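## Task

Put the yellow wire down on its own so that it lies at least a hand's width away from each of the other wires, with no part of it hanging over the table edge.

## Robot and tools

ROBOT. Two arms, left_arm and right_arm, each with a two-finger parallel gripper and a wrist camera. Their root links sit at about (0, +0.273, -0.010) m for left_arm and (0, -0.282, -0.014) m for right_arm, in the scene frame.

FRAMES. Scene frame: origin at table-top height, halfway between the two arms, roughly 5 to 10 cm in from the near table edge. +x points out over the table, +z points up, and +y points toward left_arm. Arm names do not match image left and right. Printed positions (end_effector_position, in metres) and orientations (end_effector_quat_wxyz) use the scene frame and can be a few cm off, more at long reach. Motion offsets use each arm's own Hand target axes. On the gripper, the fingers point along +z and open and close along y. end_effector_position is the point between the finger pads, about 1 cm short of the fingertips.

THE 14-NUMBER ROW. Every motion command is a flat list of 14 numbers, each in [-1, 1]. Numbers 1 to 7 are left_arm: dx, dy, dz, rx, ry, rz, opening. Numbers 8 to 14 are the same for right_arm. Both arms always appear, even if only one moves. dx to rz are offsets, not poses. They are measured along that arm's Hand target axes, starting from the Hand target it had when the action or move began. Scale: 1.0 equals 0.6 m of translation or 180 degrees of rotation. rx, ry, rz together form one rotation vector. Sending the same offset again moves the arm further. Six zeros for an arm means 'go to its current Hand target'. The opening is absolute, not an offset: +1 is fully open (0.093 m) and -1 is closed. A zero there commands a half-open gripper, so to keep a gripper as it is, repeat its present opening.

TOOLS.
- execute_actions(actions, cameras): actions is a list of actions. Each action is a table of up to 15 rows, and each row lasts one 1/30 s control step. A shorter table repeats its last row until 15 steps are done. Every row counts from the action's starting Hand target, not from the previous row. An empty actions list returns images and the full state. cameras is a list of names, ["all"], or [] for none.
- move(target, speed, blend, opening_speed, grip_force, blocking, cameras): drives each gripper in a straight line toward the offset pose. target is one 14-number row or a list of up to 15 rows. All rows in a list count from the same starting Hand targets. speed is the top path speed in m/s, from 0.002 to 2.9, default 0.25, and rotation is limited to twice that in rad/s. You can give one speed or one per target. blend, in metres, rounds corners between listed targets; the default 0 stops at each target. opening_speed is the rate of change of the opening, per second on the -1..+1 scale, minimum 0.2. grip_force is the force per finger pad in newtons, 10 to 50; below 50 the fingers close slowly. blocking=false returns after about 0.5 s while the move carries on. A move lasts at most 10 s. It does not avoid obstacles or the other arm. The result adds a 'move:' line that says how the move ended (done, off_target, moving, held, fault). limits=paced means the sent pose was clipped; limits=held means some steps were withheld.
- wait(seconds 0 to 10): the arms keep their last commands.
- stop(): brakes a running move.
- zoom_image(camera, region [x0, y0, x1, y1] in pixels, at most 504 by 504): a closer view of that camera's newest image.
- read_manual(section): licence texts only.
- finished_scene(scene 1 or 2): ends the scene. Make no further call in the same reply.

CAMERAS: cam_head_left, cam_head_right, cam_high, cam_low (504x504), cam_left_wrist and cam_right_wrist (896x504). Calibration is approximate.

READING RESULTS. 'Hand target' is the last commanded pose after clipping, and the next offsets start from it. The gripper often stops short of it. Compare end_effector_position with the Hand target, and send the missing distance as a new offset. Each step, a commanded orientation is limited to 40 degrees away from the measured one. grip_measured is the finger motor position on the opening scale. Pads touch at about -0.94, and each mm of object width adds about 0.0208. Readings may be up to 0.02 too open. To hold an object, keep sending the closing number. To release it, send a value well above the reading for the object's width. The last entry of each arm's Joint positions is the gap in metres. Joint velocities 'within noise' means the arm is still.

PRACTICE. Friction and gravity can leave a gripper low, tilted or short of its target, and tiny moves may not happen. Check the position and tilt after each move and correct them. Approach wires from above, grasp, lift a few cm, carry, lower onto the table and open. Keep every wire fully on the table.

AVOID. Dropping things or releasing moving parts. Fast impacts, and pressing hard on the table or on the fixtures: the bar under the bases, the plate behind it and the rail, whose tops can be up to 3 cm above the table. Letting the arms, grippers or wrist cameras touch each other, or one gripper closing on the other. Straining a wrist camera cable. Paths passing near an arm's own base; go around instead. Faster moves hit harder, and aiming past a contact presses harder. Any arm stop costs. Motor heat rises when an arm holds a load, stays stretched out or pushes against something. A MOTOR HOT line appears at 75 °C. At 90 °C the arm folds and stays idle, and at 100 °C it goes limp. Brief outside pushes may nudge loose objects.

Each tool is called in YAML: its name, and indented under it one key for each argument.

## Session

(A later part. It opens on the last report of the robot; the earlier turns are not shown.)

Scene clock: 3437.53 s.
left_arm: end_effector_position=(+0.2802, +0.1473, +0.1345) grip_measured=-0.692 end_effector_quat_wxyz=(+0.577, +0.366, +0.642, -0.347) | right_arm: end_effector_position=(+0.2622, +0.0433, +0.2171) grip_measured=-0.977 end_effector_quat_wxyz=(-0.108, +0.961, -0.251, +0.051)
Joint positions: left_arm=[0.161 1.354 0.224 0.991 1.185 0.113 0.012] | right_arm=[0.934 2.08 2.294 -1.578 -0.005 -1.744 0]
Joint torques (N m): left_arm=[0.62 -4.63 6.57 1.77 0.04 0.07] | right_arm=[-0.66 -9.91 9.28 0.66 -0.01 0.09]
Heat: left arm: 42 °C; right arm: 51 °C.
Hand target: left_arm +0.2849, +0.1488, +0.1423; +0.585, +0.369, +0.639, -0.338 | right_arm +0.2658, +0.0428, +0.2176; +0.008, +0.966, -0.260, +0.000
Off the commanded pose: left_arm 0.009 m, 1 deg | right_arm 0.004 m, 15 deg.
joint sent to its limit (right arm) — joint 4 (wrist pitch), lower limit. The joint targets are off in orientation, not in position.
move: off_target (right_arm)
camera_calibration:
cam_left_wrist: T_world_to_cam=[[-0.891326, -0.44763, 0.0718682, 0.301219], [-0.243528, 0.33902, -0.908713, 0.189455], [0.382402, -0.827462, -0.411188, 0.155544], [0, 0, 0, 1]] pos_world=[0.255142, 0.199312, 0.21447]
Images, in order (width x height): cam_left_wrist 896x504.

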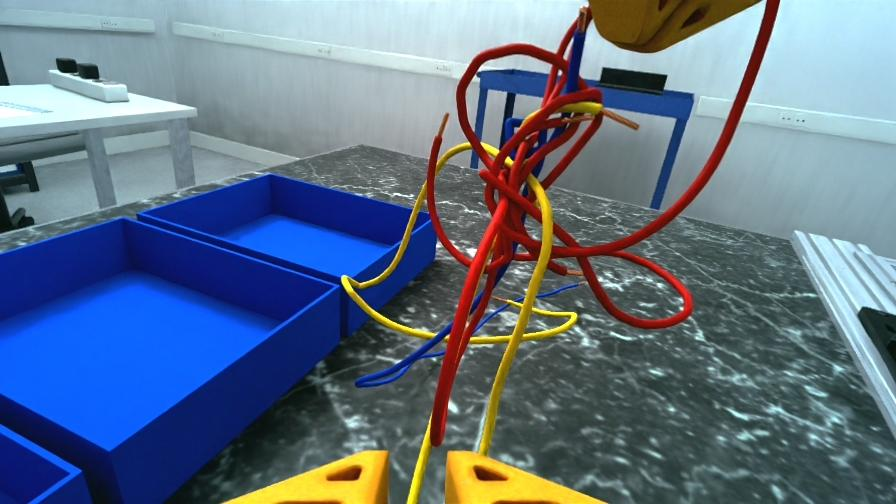

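move:
  target: [-0.003,0.01,0.043,0,0,0,-0.69,0,0,0,0,0,0,-1.0]
  speed: 0.08
  cameras: ["cam_left_wrist","cam_right_wrist"]

zoom_image:
  camera: "cam_left_wrist"
  region: [340, 300, 540, 504]

zoom_image:
  camera: "cam_right_wrist"
  region: [450, 0, 690, 240]

Scene clock: 3454.60 s.
left_arm: end_effector_position=(+0.2963, +0.1294, +0.1390) grip_measured=-0.692 end_effector_quat_wxyz=(+0.581, +0.372, +0.638, -0.341) | right_arm: end_effector_position=(+0.2622, +0.0433, +0.2171) grip_measured=-0.977 end_effector_quat_wxyz=(-0.108, +0.961, -0.251, +0.051)
Joint positions: left_arm=[0.068 1.406 0.28 1.015 1.092 0.103 0.012] | right_arm=[0.934 2.08 2.294 -1.578 -0.005 -1.744 0]
Joint torques (N m): left_arm=[-0.02 -2.58 6.58 2.09 -0.03 -0.09] | right_arm=[-0.68 -9.92 9.26 0.67 -0.02 0.09]
Heat: left arm: 42 °C; right arm: 51 °C.
Hand target: left_arm +0.3030, +0.1294, +0.1419; +0.585, +0.369, +0.638, -0.338 | right_arm +0.2658, +0.0428, +0.2176; +0.008, +0.966, -0.260, +0.000
Off the commanded pose: left_arm 0.007 m, 1 deg | right_arm 0.004 m, 15 deg.
joint sent to its limit (right arm) — joint 4 (wrist pitch), lower limit. The joint targets are off in orientation, not in position.
move: off_target (right_arm)
camera_calibration:
cam_left_wrist: T_world_to_cam=[[-0.893582, -0.445914, 0.0516901, 0.310466], [-0.226167, 0.347749, -0.909901, 0.197459], [0.387762, -0.824762, -0.411593, 0.134501], [0, 0, 0, 1]] pos_world=[0.269931, 0.180706, 0.21898]
cam_right_wrist: T_world_to_cam=[[0.484097, 0.838704, 0.24945, -0.219102], [0.680348, -0.540052, 0.495449, -0.22861], [0.550251, -0.0701331, -0.832049, 0.126539], [0, 0, 0, 1]] pos_world=[0.191973, 0.0691749, 0.273206]
Images, in order (width x height): cam_left_wrist 896x504, cam_right_wrist 896x504.

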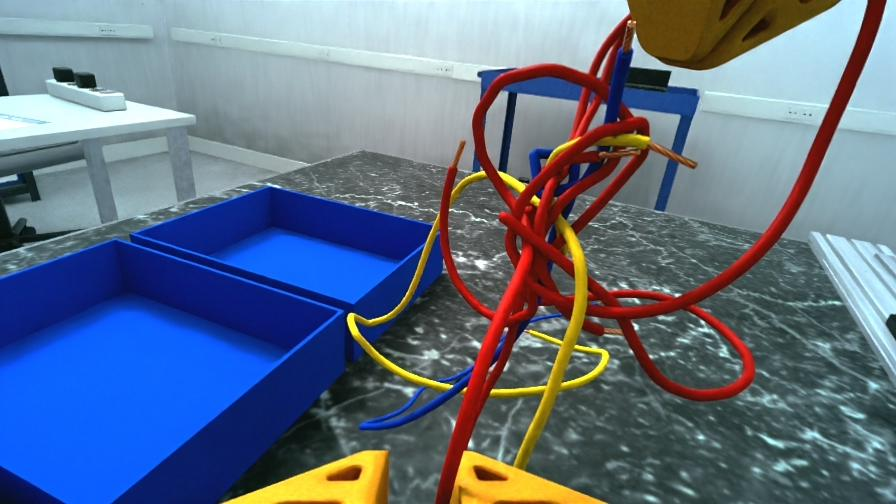

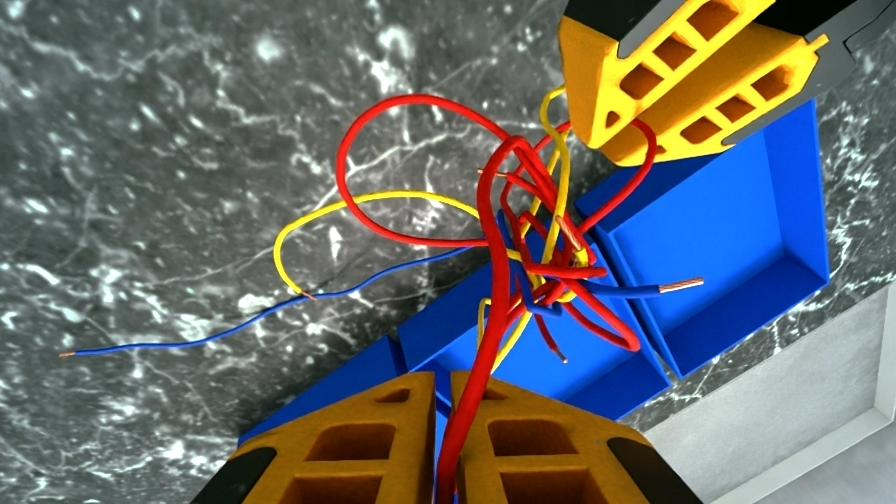

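Scaled by 2.471.

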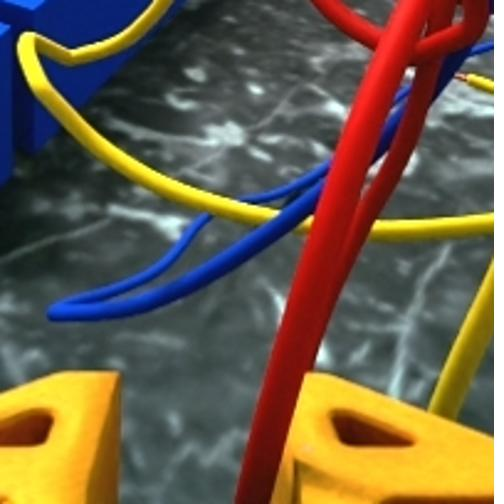

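Scaled by 2.100.

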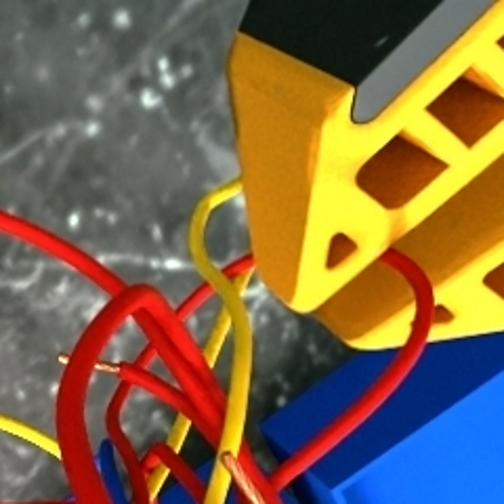

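move:
  target:
    - [0,0,-0.0667,0,0,0,-0.69,0,0,0,0,0,0,-1.0]
    - [-0.0381,-0.0581,-0.0639,0,0,0,-0.69,0,0,0,0,0,0,-1.0]
  speed: 0.15
  blend: [0.01,0]
  cameras: ["cam_left_wrist"]

zoom_image:
  camera: "cam_left_wrist"
  region: [340, 250, 580, 504]

Scene clock: 3483.07 s.
left_arm: end_effector_position=(+0.2534, +0.1437, +0.1650) grip_measured=-0.692 end_effector_quat_wxyz=(+0.580, +0.364, +0.641, -0.347) | right_arm: end_effector_position=(+0.2622, +0.0433, +0.2171) grip_measured=-0.977 end_effector_quat_wxyz=(-0.108, +0.961, -0.251, +0.051)
Joint positions: left_arm=[0.166 1.015 0.21 0.684 1.188 0.096 0.012] | right_arm=[0.934 2.08 2.294 -1.578 -0.005 -1.744 0]
Joint torques (N m): left_arm=[-0.16 -2.7 6.75 1.72 -0.03 0.24] | right_arm=[-0.66 -9.92 9.25 0.67 -0.02 0.09]
Heat: left arm: 40 °C; right arm: 51 °C.
Hand target: left_arm +0.2547, +0.1434, +0.1680; +0.585, +0.368, +0.639, -0.338 | right_arm +0.2658, +0.0428, +0.2176; +0.008, +0.966, -0.260, +0.000
Off the commanded pose: left_arm 0.003 m, 1 deg | right_arm 0.004 m, 15 deg.
joint sent to its limit (right arm) — joint 4 (wrist pitch), lower limit. The joint targets are off in orientation, not in position.
move: off_target (right_arm)
camera_calibration:
cam_left_wrist: T_world_to_cam=[[-0.890434, -0.449376, 0.0720256, 0.273482], [-0.241607, 0.332635, -0.911581, 0.21279], [0.385685, -0.829105, -0.404762, 0.173684], [0, 0, 0, 1]] pos_world=[0.227942, 0.196118, 0.244578]
Images, in order (width x height): cam_left_wrist 896x504.

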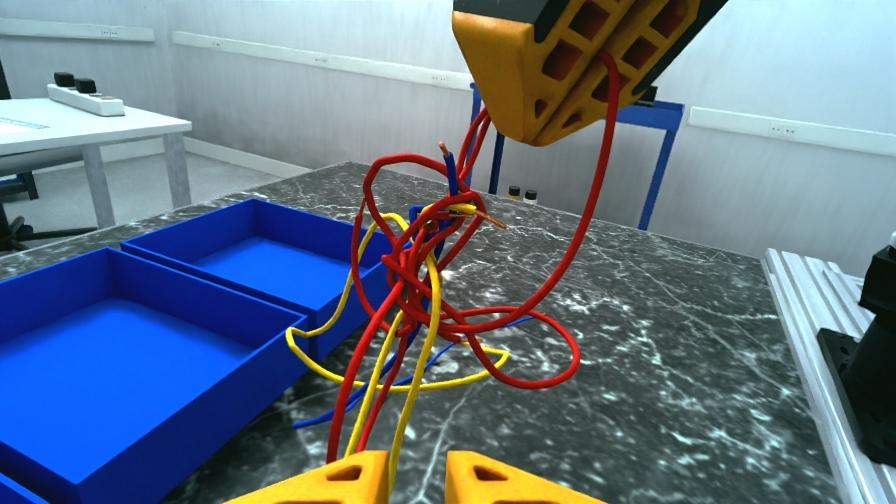

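Scaled by 1.984.

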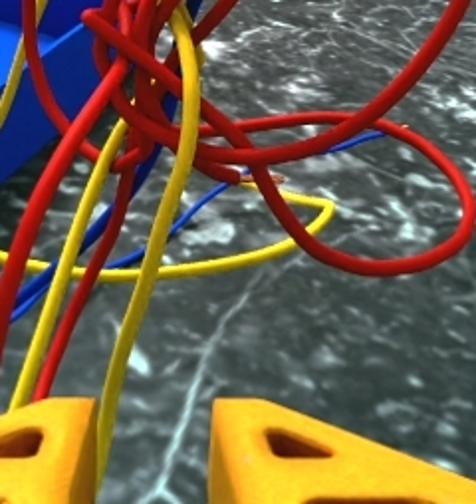

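move:
  target: [0,0.003,0.048,0,0,0.083,-0.69,0,0,0,0,0,0,-1.0]
  speed: 0.1
  cameras: ["cam_left_wrist"]

zoom_image:
  camera: "cam_left_wrist"
  region: [340, 250, 580, 504]

Scene clock: 3516.53 s.
left_arm: end_effector_position=(+0.2643, +0.1199, +0.1591) grip_measured=-0.692 end_effector_quat_wxyz=(+0.615, +0.443, +0.594, -0.272) | right_arm: end_effector_position=(+0.2622, +0.0433, +0.2171) grip_measured=-0.977 end_effector_quat_wxyz=(-0.108, +0.961, -0.251, +0.051)
Joint positions: left_arm=[0.023 1.103 0.224 0.768 1.046 0.327 0.012] | right_arm=[0.934 2.08 2.294 -1.578 -0.005 -1.744 0]
Joint torques (N m): left_arm=[-0.09 -1.35 7.77 2.12 -0.04 0.23] | right_arm=[-0.65 -9.91 9.25 0.67 -0.02 0.09]
Heat: left arm: 39 °C; right arm: 51 °C.
Hand target: left_arm +0.2707, +0.1194, +0.1655; +0.624, +0.448, +0.585, -0.259 | right_arm +0.2658, +0.0428, +0.2176; +0.008, +0.966, -0.260, +0.000
Off the commanded pose: left_arm 0.009 m, 2 deg | right_arm 0.004 m, 15 deg.
joint sent to its limit (right arm) — joint 4 (wrist pitch), lower limit. The joint targets are off in orientation, not in position.
move: off_target (right_arm)
camera_calibration:
cam_left_wrist: T_world_to_cam=[[-0.890367, -0.421445, -0.172134, 0.308398], [-0.0426327, 0.453643, -0.890163, 0.147384], [0.453242, -0.785234, -0.421876, 0.126989], [0, 0, 0, 1]] pos_world=[0.223314, 0.162829, 0.237855]
Images, in order (width x height): cam_left_wrist 896x504.

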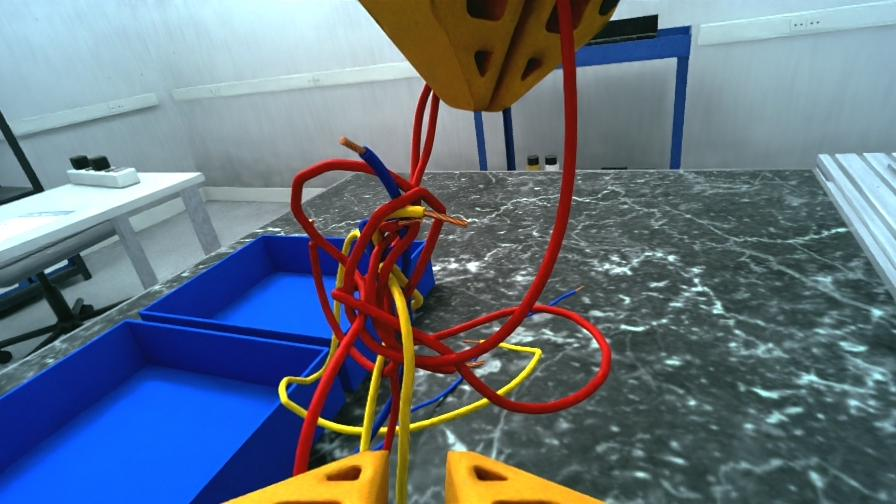

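Scaled by 1.984.

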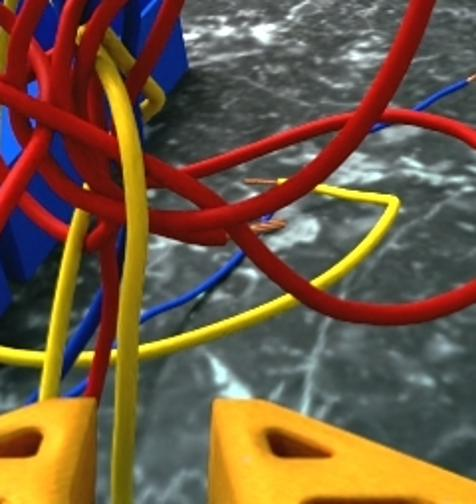

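move:
  target:
    - [0,0.001,0.013,0,0,0,-0.69,0,0,0,0,0,0,-1.0]
    - [0,0.001,0.013,0,0,0,-1.0,0,0,0,0,0,0,-1.0]
  speed: 0.08
  cameras: ["cam_left_wrist"]

zoom_image:
  camera: "cam_left_wrist"
  region: [340, 250, 580, 504]

Scene clock: 3533.13 s.
left_arm: end_effector_position=(+0.2686, +0.1136, +0.1588) grip_measured=-0.982 end_effector_quat_wxyz=(+0.616, +0.445, +0.592, -0.270) | right_arm: end_effector_position=(+0.2622, +0.0433, +0.2171) grip_measured=-0.977 end_effector_quat_wxyz=(-0.108, +0.961, -0.251, +0.051)
Joint positions: left_arm=[-0.011 1.134 0.236 0.794 1.012 0.327 0] | right_arm=[0.934 2.08 2.294 -1.578 -0.005 -1.744 0]
Joint torques (N m): left_arm=[-0.09 -1.47 7.72 2.16 -0.05 0.17] | right_arm=[-0.65 -9.92 9.25 0.67 -0.02 0.09]
Heat: left arm: 39 °C; right arm: 50 °C.
Hand target: left_arm +0.2749, +0.1129, +0.1649; +0.624, +0.449, +0.585, -0.259 | right_arm +0.2658, +0.0428, +0.2176; +0.008, +0.966, -0.260, +0.000
Off the commanded pose: left_arm 0.009 m, 2 deg | right_arm 0.004 m, 15 deg.
joint sent to its limit (right arm) — joint 4 (wrist pitch), lower limit. The joint targets are off in orientation, not in position.
move: off_target (right_arm)
camera_calibration:
cam_left_wrist: T_world_to_cam=[[-0.889547, -0.419946, -0.179864, 0.310299], [-0.0361247, 0.457137, -0.888662, 0.147852], [0.455413, -0.78401, -0.421816, 0.119139], [0, 0, 0, 1]] pos_world=[0.227109, 0.156126, 0.237457]
Images, in order (width x height): cam_left_wrist 896x504.

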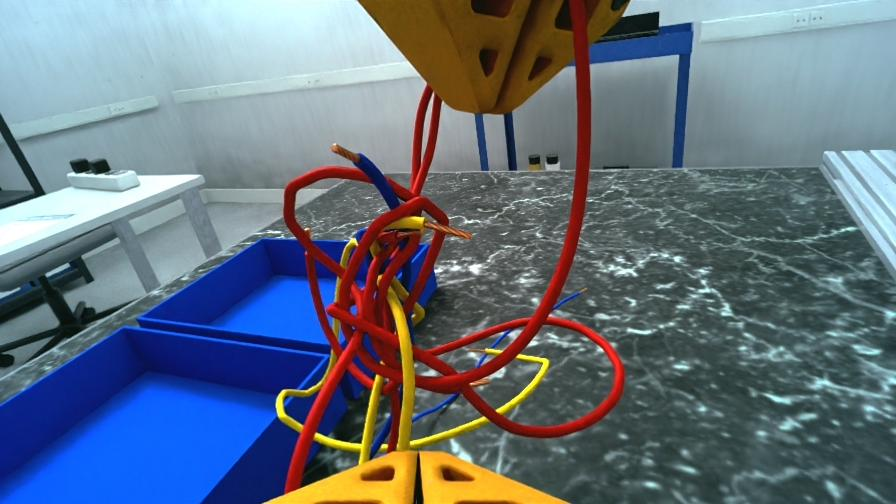

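Scaled by 1.984.

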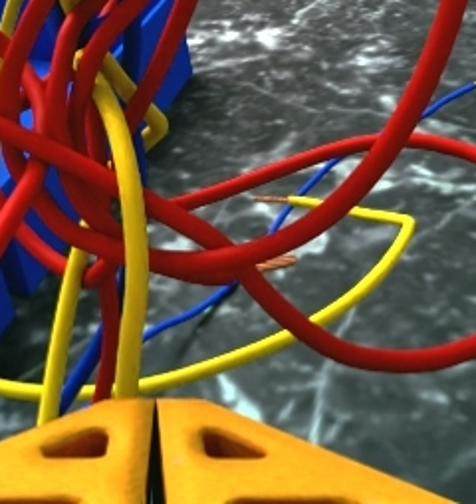

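move:
  target:
    - [0,0.005,-0.02,0,0,0,-0.69,0,0,0,0,0,0,-1.0]
    - [0,0.007,0.03,0,0,0,-0.69,0,0,0,0,0,0,-1.0]
  speed: 0.1
  cameras: ["cam_left_wrist"]

zoom_image:
  camera: "cam_left_wrist"
  region: [340, 250, 580, 504]

Scene clock: 3548.90 s.
left_arm: end_effector_position=(+0.2810, +0.1003, +0.1586) grip_measured=-0.692 end_effector_quat_wxyz=(+0.617, +0.449, +0.589, -0.266) | right_arm: end_effector_position=(+0.2622, +0.0433, +0.2171) grip_measured=-0.977 end_effector_quat_wxyz=(-0.108, +0.961, -0.251, +0.051)
Joint positions: left_arm=[-0.076 1.216 0.276 0.843 0.948 0.331 0.012] | right_arm=[0.934 2.08 2.294 -1.578 -0.005 -1.744 0]
Joint torques (N m): left_arm=[-0.1 -1.94 7.58 2.18 -0.05 0.03] | right_arm=[-0.65 -9.92 9.26 0.67 -0.01 0.09]
Heat: left arm: 39 °C; right arm: 50 °C.
Hand target: left_arm +0.2875, +0.0994, +0.1645; +0.624, +0.449, +0.585, -0.259 | right_arm +0.2658, +0.0428, +0.2176; +0.008, +0.966, -0.260, +0.000
Off the commanded pose: left_arm 0.009 m, 1 deg | right_arm 0.004 m, 15 deg.
joint sent to its limit (right arm) — joint 4 (wrist pitch), lower limit. The joint targets are off in orientation, not in position.
move: off_target (right_arm)
camera_calibration:
cam_left_wrist: T_world_to_cam=[[-0.888312, -0.416974, -0.192443, 0.317067], [-0.0257855, 0.463673, -0.885631, 0.150154], [0.458516, -0.781755, -0.422638, 0.102122], [0, 0, 0, 1]] pos_world=[0.238702, 0.142421, 0.237159]
Images, in order (width x height): cam_left_wrist 896x504.

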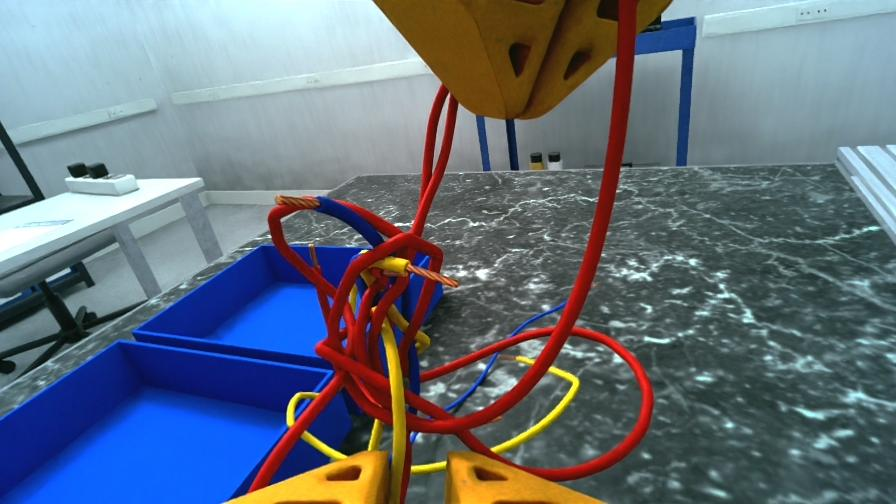

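Scaled by 1.984.

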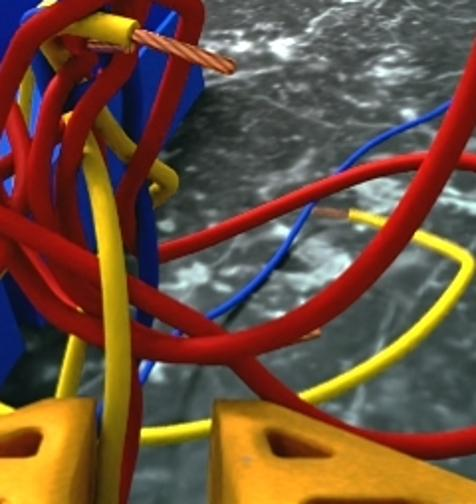

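move:
  target: [0,0.003,-0.003,0,0,0,-1.0,0,0,0,0,0,0,-1.0]
  speed: 0.08
  cameras: ["cam_left_wrist"]

zoom_image:
  camera: "cam_left_wrist"
  region: [340, 250, 580, 504]

Scene clock: 3562.80 s.
left_arm: end_effector_position=(+0.2811, +0.1004, +0.1587) grip_measured=-0.978 end_effector_quat_wxyz=(+0.617, +0.449, +0.589, -0.265) | right_arm: end_effector_position=(+0.2622, +0.0433, +0.2171) grip_measured=-0.977 end_effector_quat_wxyz=(-0.108, +0.961, -0.251, +0.051)
Joint positions: left_arm=[-0.076 1.216 0.276 0.844 0.947 0.331 0] | right_arm=[0.934 2.08 2.294 -1.578 -0.005 -1.744 0]
Joint torques (N m): left_arm=[1.06 -2 7.82 2.16 0.07 0.05] | right_arm=[-0.66 -9.91 9.26 0.67 -0.02 0.09]
Motor temperatures (°C): left_arm=[23 38 36 41 22 21 21] | right_arm=[25 50 36 26 22 21 24]
Heat: left arm: 41 °C; right arm: 50 °C.
Hand target: left_arm +0.2882, +0.1017, +0.1652; +0.624, +0.449, +0.585, -0.259 | right_arm +0.2658, +0.0428, +0.2176; +0.008, +0.966, -0.260, +0.000
Off the commanded pose: left_arm 0.010 m, 1 deg | right_arm 0.004 m, 15 deg.
joint sent to its limit (right arm) — joint 4 (wrist pitch), lower limit. The joint targets are off in orientation, not in position.
move: off_target (right_arm)
camera_calibration:
cam_left_wrist: T_world_to_cam=[[-0.887869, -0.417613, -0.193101, 0.317359], [-0.0254725, 0.46367, -0.885642, 0.150127], [0.45939, -0.781415, -0.422316, 0.101863], [0, 0, 0, 1]] pos_world=[0.238802, 0.142521, 0.23726]
Images, in order (width x height): cam_left_wrist 896x504.

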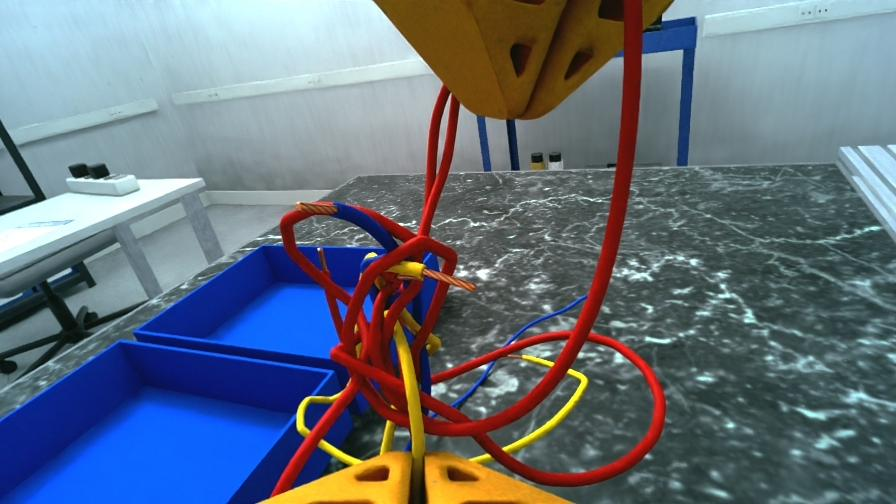

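Scaled by 1.984.

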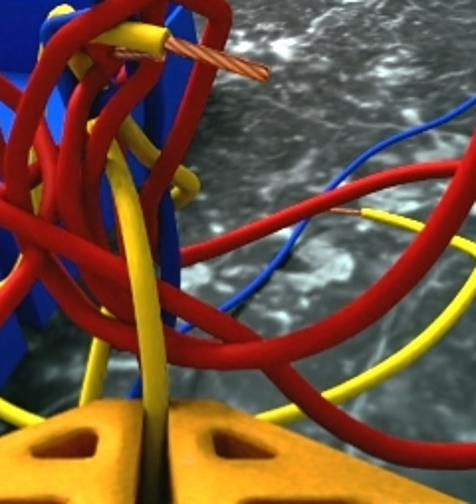

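move:
  target: [0.0752,0.1038,-0.2325,-0.2114,0.0816,-0.1181,-1.0,0,0,0,0,0,0,-1.0]
  speed: 0.1
  cameras: ["cam_left_wrist","cam_right_wrist"]

zoom_image:
  camera: "cam_right_wrist"
  region: [450, 100, 750, 340]

Scene clock: 3599.27 s.
left_arm: end_effector_position=(+0.2740, +0.2449, +0.1477) grip_measured=-0.978 end_effector_quat_wxyz=(+0.602, +0.169, +0.769, -0.134) | right_arm: end_effector_position=(+0.2608, +0.0481, +0.2178) grip_measured=-0.977 end_effector_quat_wxyz=(-0.119, +0.960, -0.249, +0.042)
Joint positions: left_arm=[0.402 0.664 0.206 0.165 0.788 0.189 0] | right_arm=[0.934 2.08 2.294 -1.566 -0.03 -1.744 0]
Joint torques (N m): left_arm=[1.98 -0.51 8.83 1.81 -0.5 -0.06] | right_arm=[-0.77 -9.95 9.28 0.57 0.16 0.11]
Heat: left arm: 42 °C; right arm: 50 °C.
Hand target: left_arm +0.2796, +0.2601, +0.1498; +0.600, +0.138, +0.781, -0.106 | right_arm +0.2658, +0.0428, +0.2176; +0.008, +0.966, -0.260, +0.000
Off the commanded pose: left_arm 0.016 m, 5 deg | right_arm 0.007 m, 15 deg.
joint sent to its limit (right arm) — joint 4 (wrist pitch), lower limit. The joint targets are off in orientation, not in position.
move: off_target (left_arm, right_arm)
camera_calibration:
cam_left_wrist: T_world_to_cam=[[-0.457072, -0.887514, 0.0583461, 0.329087], [-0.505831, 0.205425, -0.837816, 0.260978], [0.731587, -0.412456, -0.542826, 0.0662312], [0, 0, 0, 1]] pos_world=[0.233973, 0.265775, 0.235403]
cam_right_wrist: T_world_to_cam=[[0.481924, 0.835386, 0.264348, -0.225077], [0.688859, -0.547671, 0.474899, -0.222833], [0.5415, -0.0467668, -0.839399, 0.131089], [0, 0, 0, 1]] pos_world=[0.190986, 0.0721175, 0.275358]
Images, in order (width x height): cam_left_wrist 896x504, cam_right_wrist 896x504.

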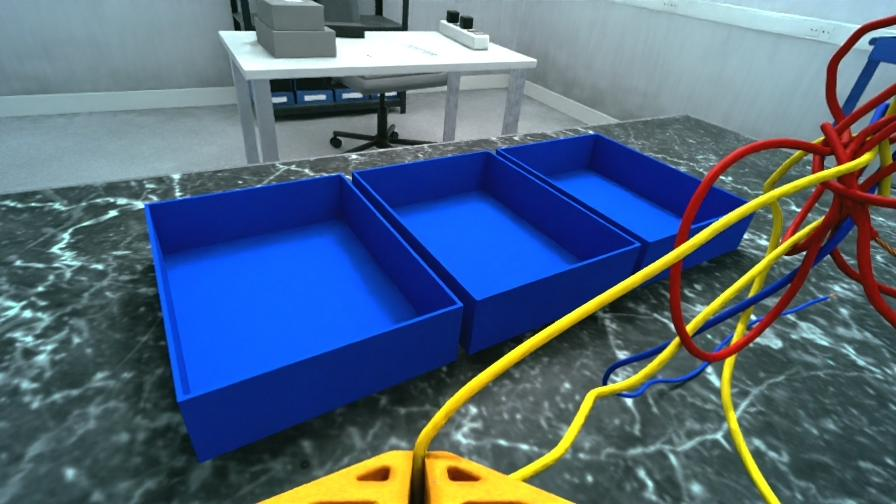

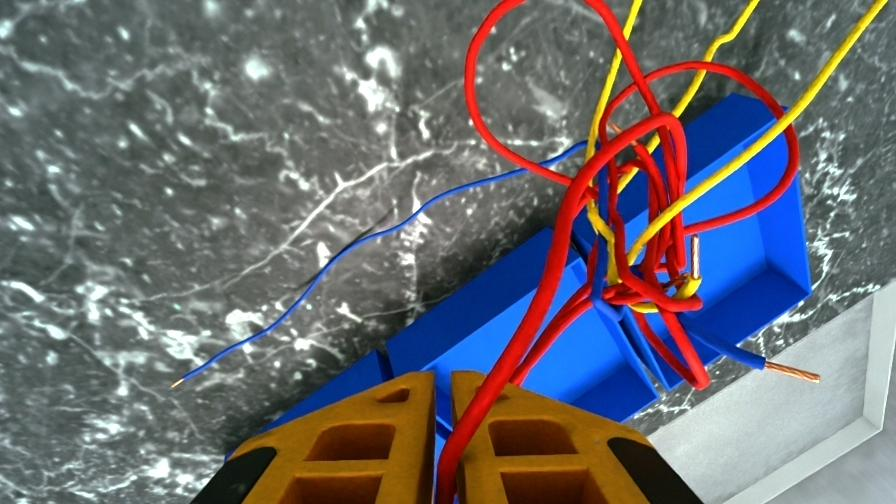

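Scaled by 1.680.

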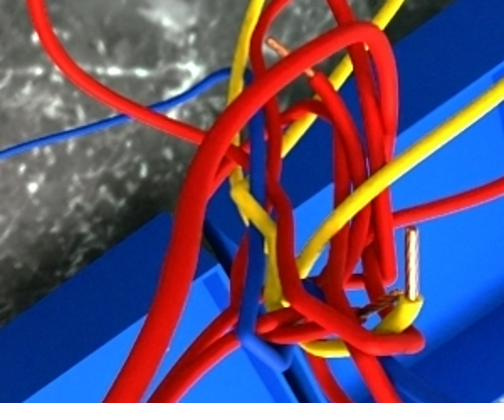

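wait:
  seconds: 0.1
  cameras: ["cam_high","cam_low"]

zoom_image:
  camera: "cam_high"
  region: [290, 60, 450, 180]

zoom_image:
  camera: "cam_low"
  region: [255, 180, 355, 280]

Scene clock: 3618.50 s.
left_arm: end_effector_position=(+0.2740, +0.2449, +0.1477) grip_measured=-0.978 end_effector_quat_wxyz=(+0.602, +0.169, +0.769, -0.134) | right_arm: end_effector_position=(+0.2608, +0.0481, +0.2178) grip_measured=-0.977 end_effector_quat_wxyz=(-0.119, +0.960, -0.249, +0.042)
Joint positions: left_arm=[0.402 0.664 0.206 0.165 0.788 0.189 0] | right_arm=[0.934 2.08 2.294 -1.566 -0.03 -1.744 0]
Joint torques (N m): left_arm=[1.98 -0.53 8.83 1.83 -0.5 -0.06] | right_arm=[-0.76 -9.95 9.32 0.57 0.17 0.11]
Motor temperatures (°C): left_arm=[23 37 41 40 22 21 22] | right_arm=[25 50 36 26 22 21 24]
Heat: left arm: 41 °C; right arm: 50 °C.
Hand target: left_arm +0.2796, +0.2601, +0.1498; +0.600, +0.138, +0.781, -0.106 | right_arm +0.2658, +0.0428, +0.2176; +0.008, +0.966, -0.260, +0.000
Tool commands: left_gripper/opening=-1.0 right_gripper/opening=-1.0
Off the commanded pose: left_arm 0.016 m, 5 deg | right_arm 0.007 m, 15 deg.
wait: 0.10 s; at rest from the start
Images, in order (width x height): cam_high 504x504, cam_low 504x504.

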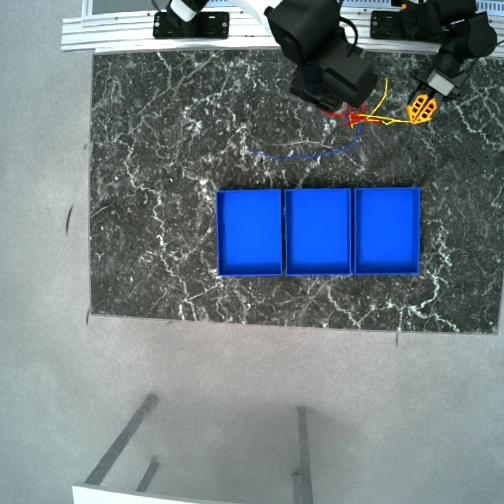

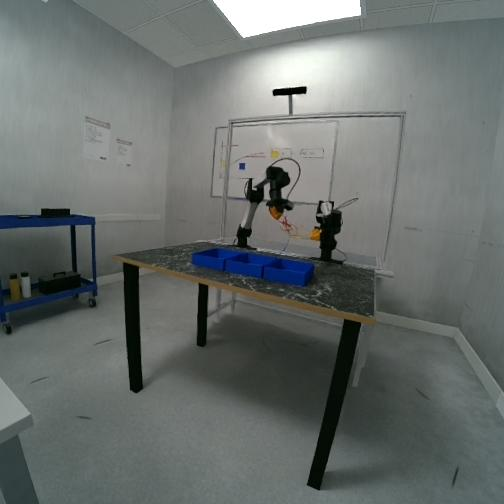

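Scaled by 3.150.

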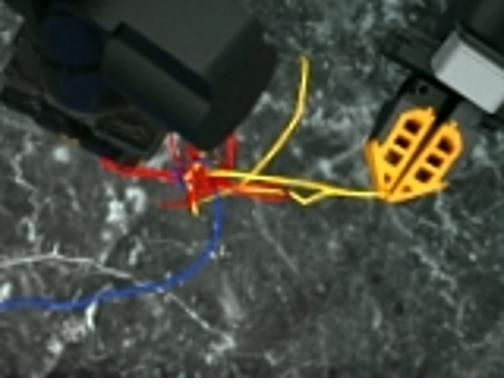

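Scaled by 5.040.

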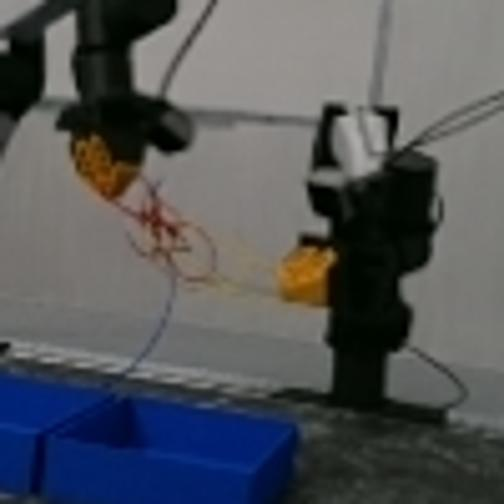

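move:
  target: [0.0032,0.2792,-0.0118,-0.3446,0.0251,-0.1084,-1.0,0,0,0,0,0,0,-1.0]
  speed: 0.12
  cameras: ["cam_left_wrist","cam_right_wrist","cam_high"]

zoom_image:
  camera: "cam_right_wrist"
  region: [450, 60, 850, 360]

zoom_image:
  camera: "cam_high"
  region: [290, 60, 490, 180]

Scene clock: 3654.83 s.
left_arm: end_effector_position=(+0.3548, +0.3488, +0.1700) grip_measured=-0.978 end_effector_quat_wxyz=(+0.587, -0.202, +0.780, +0.074) | right_arm: end_effector_position=(+0.2819, +0.1148, +0.2250) grip_measured=-0.977 end_effector_quat_wxyz=(-0.234, +0.945, -0.221, +0.048)
Joint positions: left_arm=[0.149 1.071 0.475 0.296 -0.24 -0.242 0] | right_arm=[0.958 2.138 2.33 -1.322 -0.113 -1.744 0]
Joint torques (N m): left_arm=[5.82 -0.17 7.31 1.63 -2.82 -0.01] | right_arm=[-2.61 -14.19 11.07 -1.45 0.71 0.15]
Heat: left arm: 43 °C; right arm: 50 °C.
Hand target: left_arm +0.3301, +0.4200, +0.1498; +0.530, -0.313, +0.757, +0.220 | right_arm +0.2659, +0.0428, +0.2176; +0.008, +0.966, -0.260, +0.000
Off the commanded pose: left_arm 0.078 m, 22 deg | right_arm 0.074 m, 29 deg.
joint sent to its limit (right arm) — joint 4 (wrist pitch), lower limit. The joint targets are off in position and orientation.
move: off_target (left_arm, right_arm)
camera_calibration:
cam_left_wrist: T_world_to_cam=[[0.364685, -0.913754, 0.179049, 0.154082], [-0.497101, -0.353656, -0.79235, 0.483325], [0.787335, 0.199953, -0.583201, -0.164439], [0, 0, 0, 1]] pos_world=[0.313538, 0.344604, 0.259473]
cam_right_wrist: T_world_to_cam=[[0.408223, 0.777875, 0.47777, -0.313456], [0.68687, -0.606462, 0.400517, -0.180156], [0.601301, 0.164666, -0.781871, 0.0747236], [0, 0, 0, 1]] pos_world=[0.206772, 0.122268, 0.280339]
Images, in order (width x height): cam_high 504x504, cam_left_wrist 896x504, cam_right_wrist 896x504.

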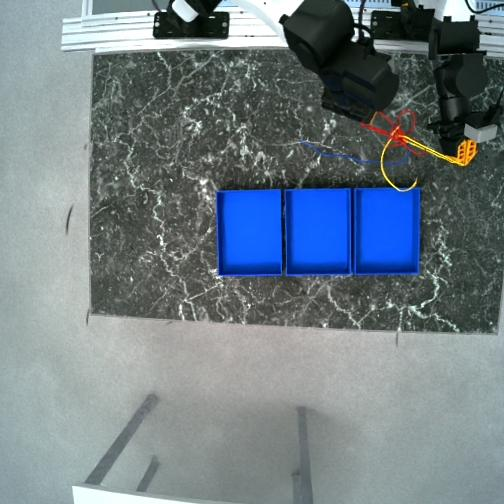

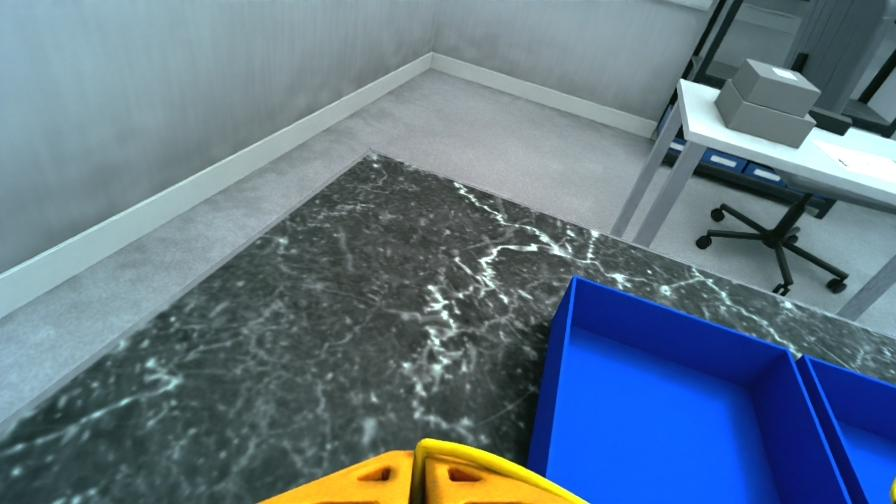

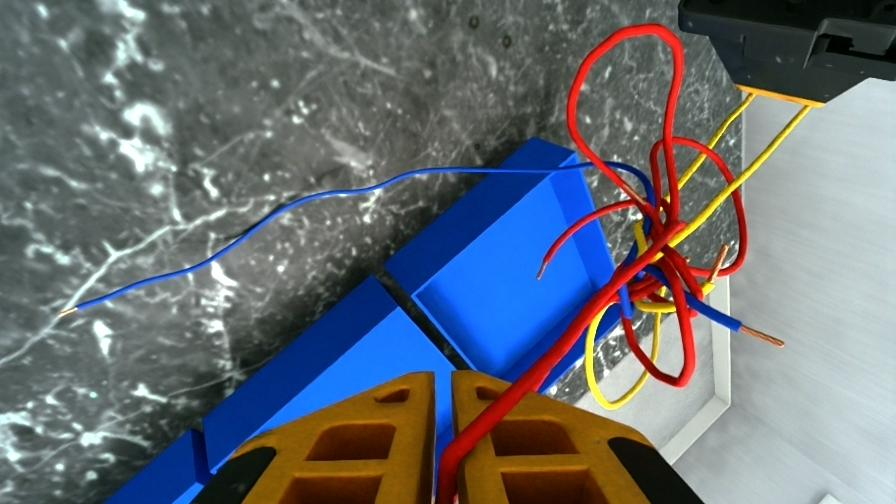

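Scaled by 1.260.

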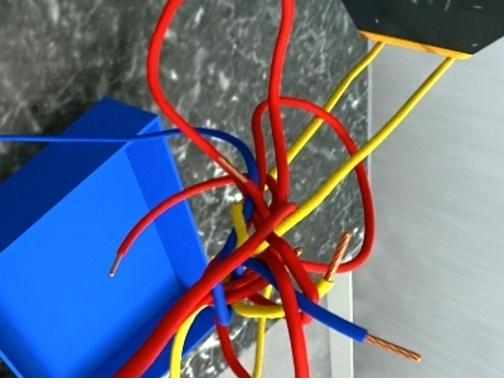

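Scaled by 2.520.

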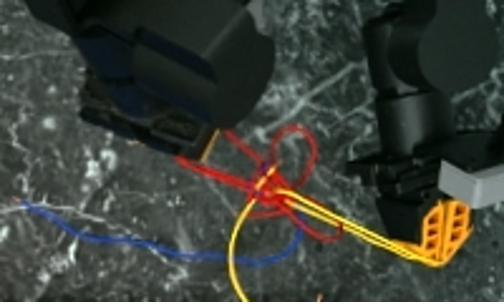

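move:
  target:
    - [0.0488,-0.1178,-0.1828,0,0,0,-1.0,0,0,0,0,0,0,-1.0]
    - [0.0488,-0.1178,-0.1828,0,0,0,-0.5,0,0,0,0,0,0,-1.0]
    - [-0.072,-0.1062,-0.2897,0,0,0,-0.5,0,0,0,0,0,0,-1.0]
    - [0.0563,-0.1708,-0.3998,0.5639,-0.039,0.1512,-0.5,0,0,0,0,0,0,-1.0]
  speed: [0.12,0.12,0.2,0.3]
  blend: [0,0,0.02,0]
  cameras: ["cam_left_wrist","cam_right_wrist"]

zoom_image:
  camera: "cam_left_wrist"
  region: [300, 150, 600, 400]

zoom_image:
  camera: "cam_right_wrist"
  region: [450, 100, 700, 350]

Scene clock: 3715.20 s.
left_arm: end_effector_position=(+0.2341, +0.1807, +0.1933) grip_measured=-0.502 end_effector_quat_wxyz=(+0.554, +0.374, +0.671, -0.322) | right_arm: end_effector_position=(+0.2666, +0.0530, +0.2017) grip_measured=-0.977 end_effector_quat_wxyz=(-0.097, +0.963, -0.249, +0.043)
Joint positions: left_arm=[0.412 0.863 0.509 -0.374 1.361 0.706 0.021] | right_arm=[0.938 2.138 2.324 -1.576 -0.01 -1.744 0]
Joint torques (N m): left_arm=[0.13 -0.44 8.66 1.36 0.6 0.26] | right_arm=[-1.07 -15.35 6.65 0.6 0.01 0.09]
Motor temperatures (°C): left_arm=[24 36 42 39 35 21 22] | right_arm=[25 54 39 28 22 21 24]
Heat: left arm: 42 °C; right arm: 54 °C.
Hand target: left_arm +0.2350, +0.1799, +0.2001; +0.556, +0.383, +0.664, -0.321 | right_arm +0.2659, +0.0428, +0.2176; +0.008, +0.966, -0.260, +0.000
Off the commanded pose: left_arm 0.007 m, 1 deg | right_arm 0.019 m, 13 deg.
joint sent to its limit (right arm) — joint 4 (wrist pitch), lower limit. The joint targets are off in orientation, not in position.
move: off_target (right_arm); target 2's new opening was sent with left_arm's hand 0.008 m and 3 deg from that target
camera_calibration:
cam_left_wrist: T_world_to_cam=[[-0.877609, -0.47412, 0.0708032, 0.27266], [-0.28727, 0.401902, -0.869454, 0.211637], [0.38377, -0.78338, -0.488913, 0.231671], [0, 0, 0, 1]] pos_world=[0.211177, 0.225702, 0.277971]
cam_right_wrist: T_world_to_cam=[[0.484507, 0.84571, 0.223669, -0.22072], [0.693258, -0.527142, 0.491441, -0.222068], [0.533522, -0.0830467, -0.841699, 0.119182], [0, 0, 0, 1]] pos_world=[0.197304, 0.0795013, 0.258817]
Images, in order (width x height): cam_left_wrist 896x504, cam_right_wrist 896x504.

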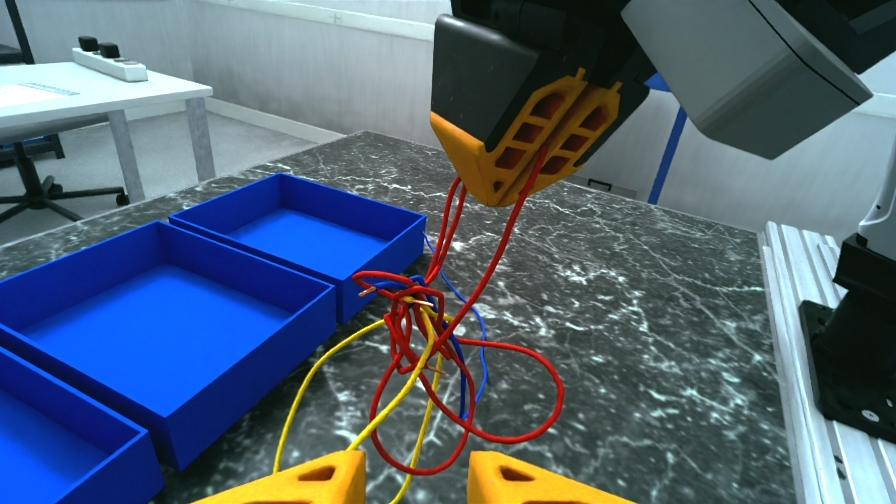

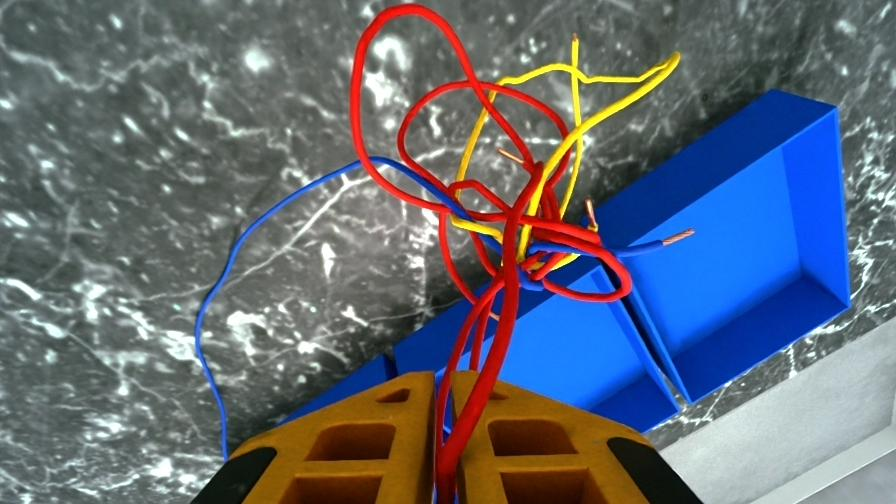

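Scaled by 1.680.

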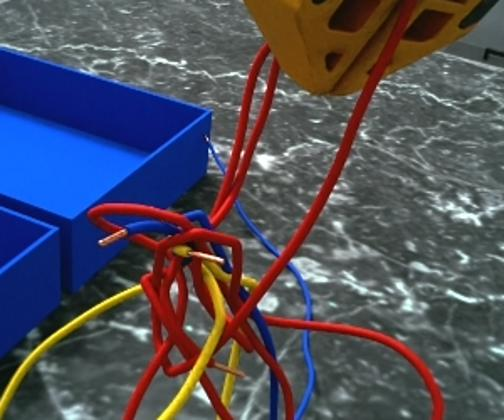

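Scaled by 2.016.

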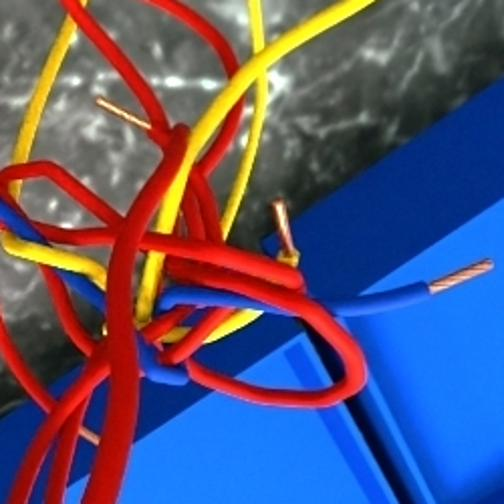

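move:
  target: [0.054,-0.0007,0.0775,0,0,0.167,-0.65,0,0,0,0,0,0,-1.0]
  speed: 0.15
  cameras: ["cam_left_wrist"]

zoom_image:
  camera: "cam_left_wrist"
  region: [300, 200, 600, 504]

Scene clock: 3808.83 s.
left_arm: end_effector_position=(+0.2544, +0.1450, +0.1668) grip_measured=-0.648 end_effector_quat_wxyz=(+0.623, +0.541, +0.538, -0.170) | right_arm: end_effector_position=(+0.2666, +0.0530, +0.2017) grip_measured=-0.977 end_effector_quat_wxyz=(-0.097, +0.963, -0.249, +0.043)
Joint positions: left_arm=[0.166 0.939 0.318 0.296 1.169 0.83 0.014] | right_arm=[0.938 2.138 2.324 -1.576 -0.01 -1.744 0]
Joint torques (N m): left_arm=[-0.1 -0.8 5.45 2 0.11 0.17] | right_arm=[-1.06 -15.36 6.67 0.6 0.01 0.1]
Motor temperatures (°C): left_arm=[23 35 46 37 27 21 22] | right_arm=[25 60 34 26 22 21 24]
Heat: left arm: 46 °C; right arm: 60 °C.
Hand target: left_arm +0.2546, +0.1450, +0.1600; +0.621, +0.542, +0.542, -0.166 | right_arm +0.2659, +0.0428, +0.2176; +0.008, +0.966, -0.260, +0.000
Off the commanded pose: left_arm 0.007 m, 1 deg | right_arm 0.019 m, 13 deg.
joint sent to its limit (right arm) — joint 4 (wrist pitch), lower limit. The joint targets are off in orientation, not in position.
move: off_target (right_arm)
camera_calibration:
cam_left_wrist: T_world_to_cam=[[-0.834666, -0.326436, -0.44359, 0.328826], [0.162732, 0.623286, -0.764874, 0.0446504], [0.526166, -0.710601, -0.467114, 0.132535], [0, 0, 0, 1]] pos_world=[0.197459, 0.173691, 0.241925]
Images, in order (width x height): cam_left_wrist 896x504.

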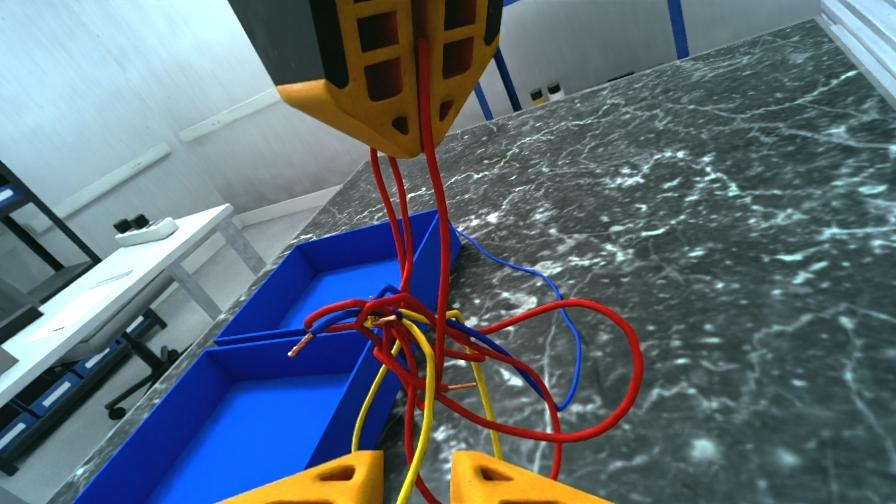

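Scaled by 1.658.

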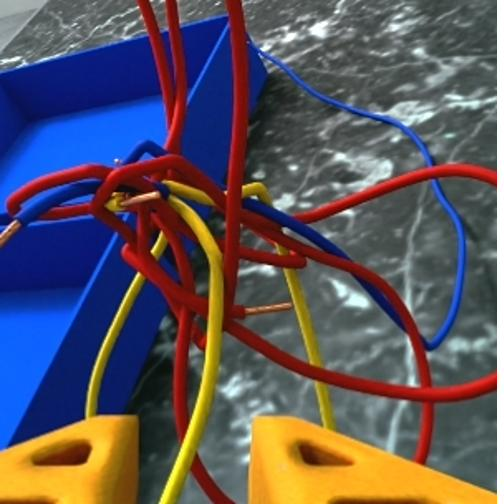

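move:
  target:
    - [0,-0.003,0.033,0,0,0,-0.65,0,0,0,0,0,0,-1.0]
    - [0,-0.003,0.033,0,0,0,-1.0,0,0,0,0,0,0,-1.0]
  speed: 0.1
  cameras: ["cam_left_wrist"]

zoom_image:
  camera: "cam_left_wrist"
  region: [300, 250, 560, 504]

Scene clock: 3825.03 s.
left_arm: end_effector_position=(+0.2631, +0.1275, +0.1627) grip_measured=-0.982 end_effector_quat_wxyz=(+0.626, +0.547, +0.532, -0.163) | right_arm: end_effector_position=(+0.2666, +0.0530, +0.2017) grip_measured=-0.977 end_effector_quat_wxyz=(-0.097, +0.963, -0.249, +0.043)
Joint positions: left_arm=[0.06 1.002 0.304 0.439 1.067 0.78 0] | right_arm=[0.938 2.138 2.324 -1.576 -0.01 -1.744 0]
Joint torques (N m): left_arm=[-0.09 -1.09 5.35 2.08 0.06 -0.09] | right_arm=[-1.06 -15.36 6.65 0.6 0.01 0.09]
Motor temperatures (°C): left_arm=[23 35 43 38 26 21 22] | right_arm=[25 61 34 26 22 21 24]
Heat: left arm: 43 °C; right arm: 61 °C.
Hand target: left_arm +0.2630, +0.1275, +0.1557; +0.621, +0.542, +0.542, -0.166 | right_arm +0.2659, +0.0428, +0.2176; +0.008, +0.966, -0.260, +0.000
Off the commanded pose: left_arm 0.007 m, 1 deg | right_arm 0.019 m, 13 deg.
joint sent to its limit (right arm) — joint 4 (wrist pitch), lower limit. The joint targets are off in orientation, not in position.
move: off_target (right_arm)
camera_calibration:
cam_left_wrist: T_world_to_cam=[[-0.82639, -0.319167, -0.46391, 0.328733], [0.180349, 0.630434, -0.755001, 0.043964], [0.533436, -0.707591, -0.463423, 0.110769], [0, 0, 0, 1]] pos_world=[0.204645, 0.155583, 0.237028]
Images, in order (width x height): cam_left_wrist 896x504.

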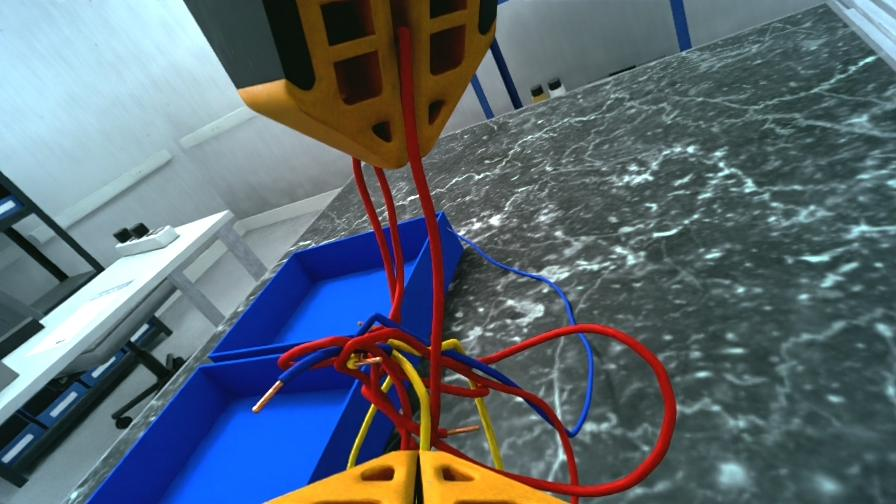

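Scaled by 1.938.

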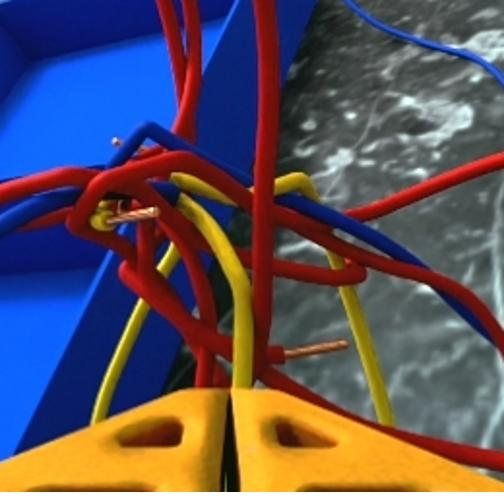

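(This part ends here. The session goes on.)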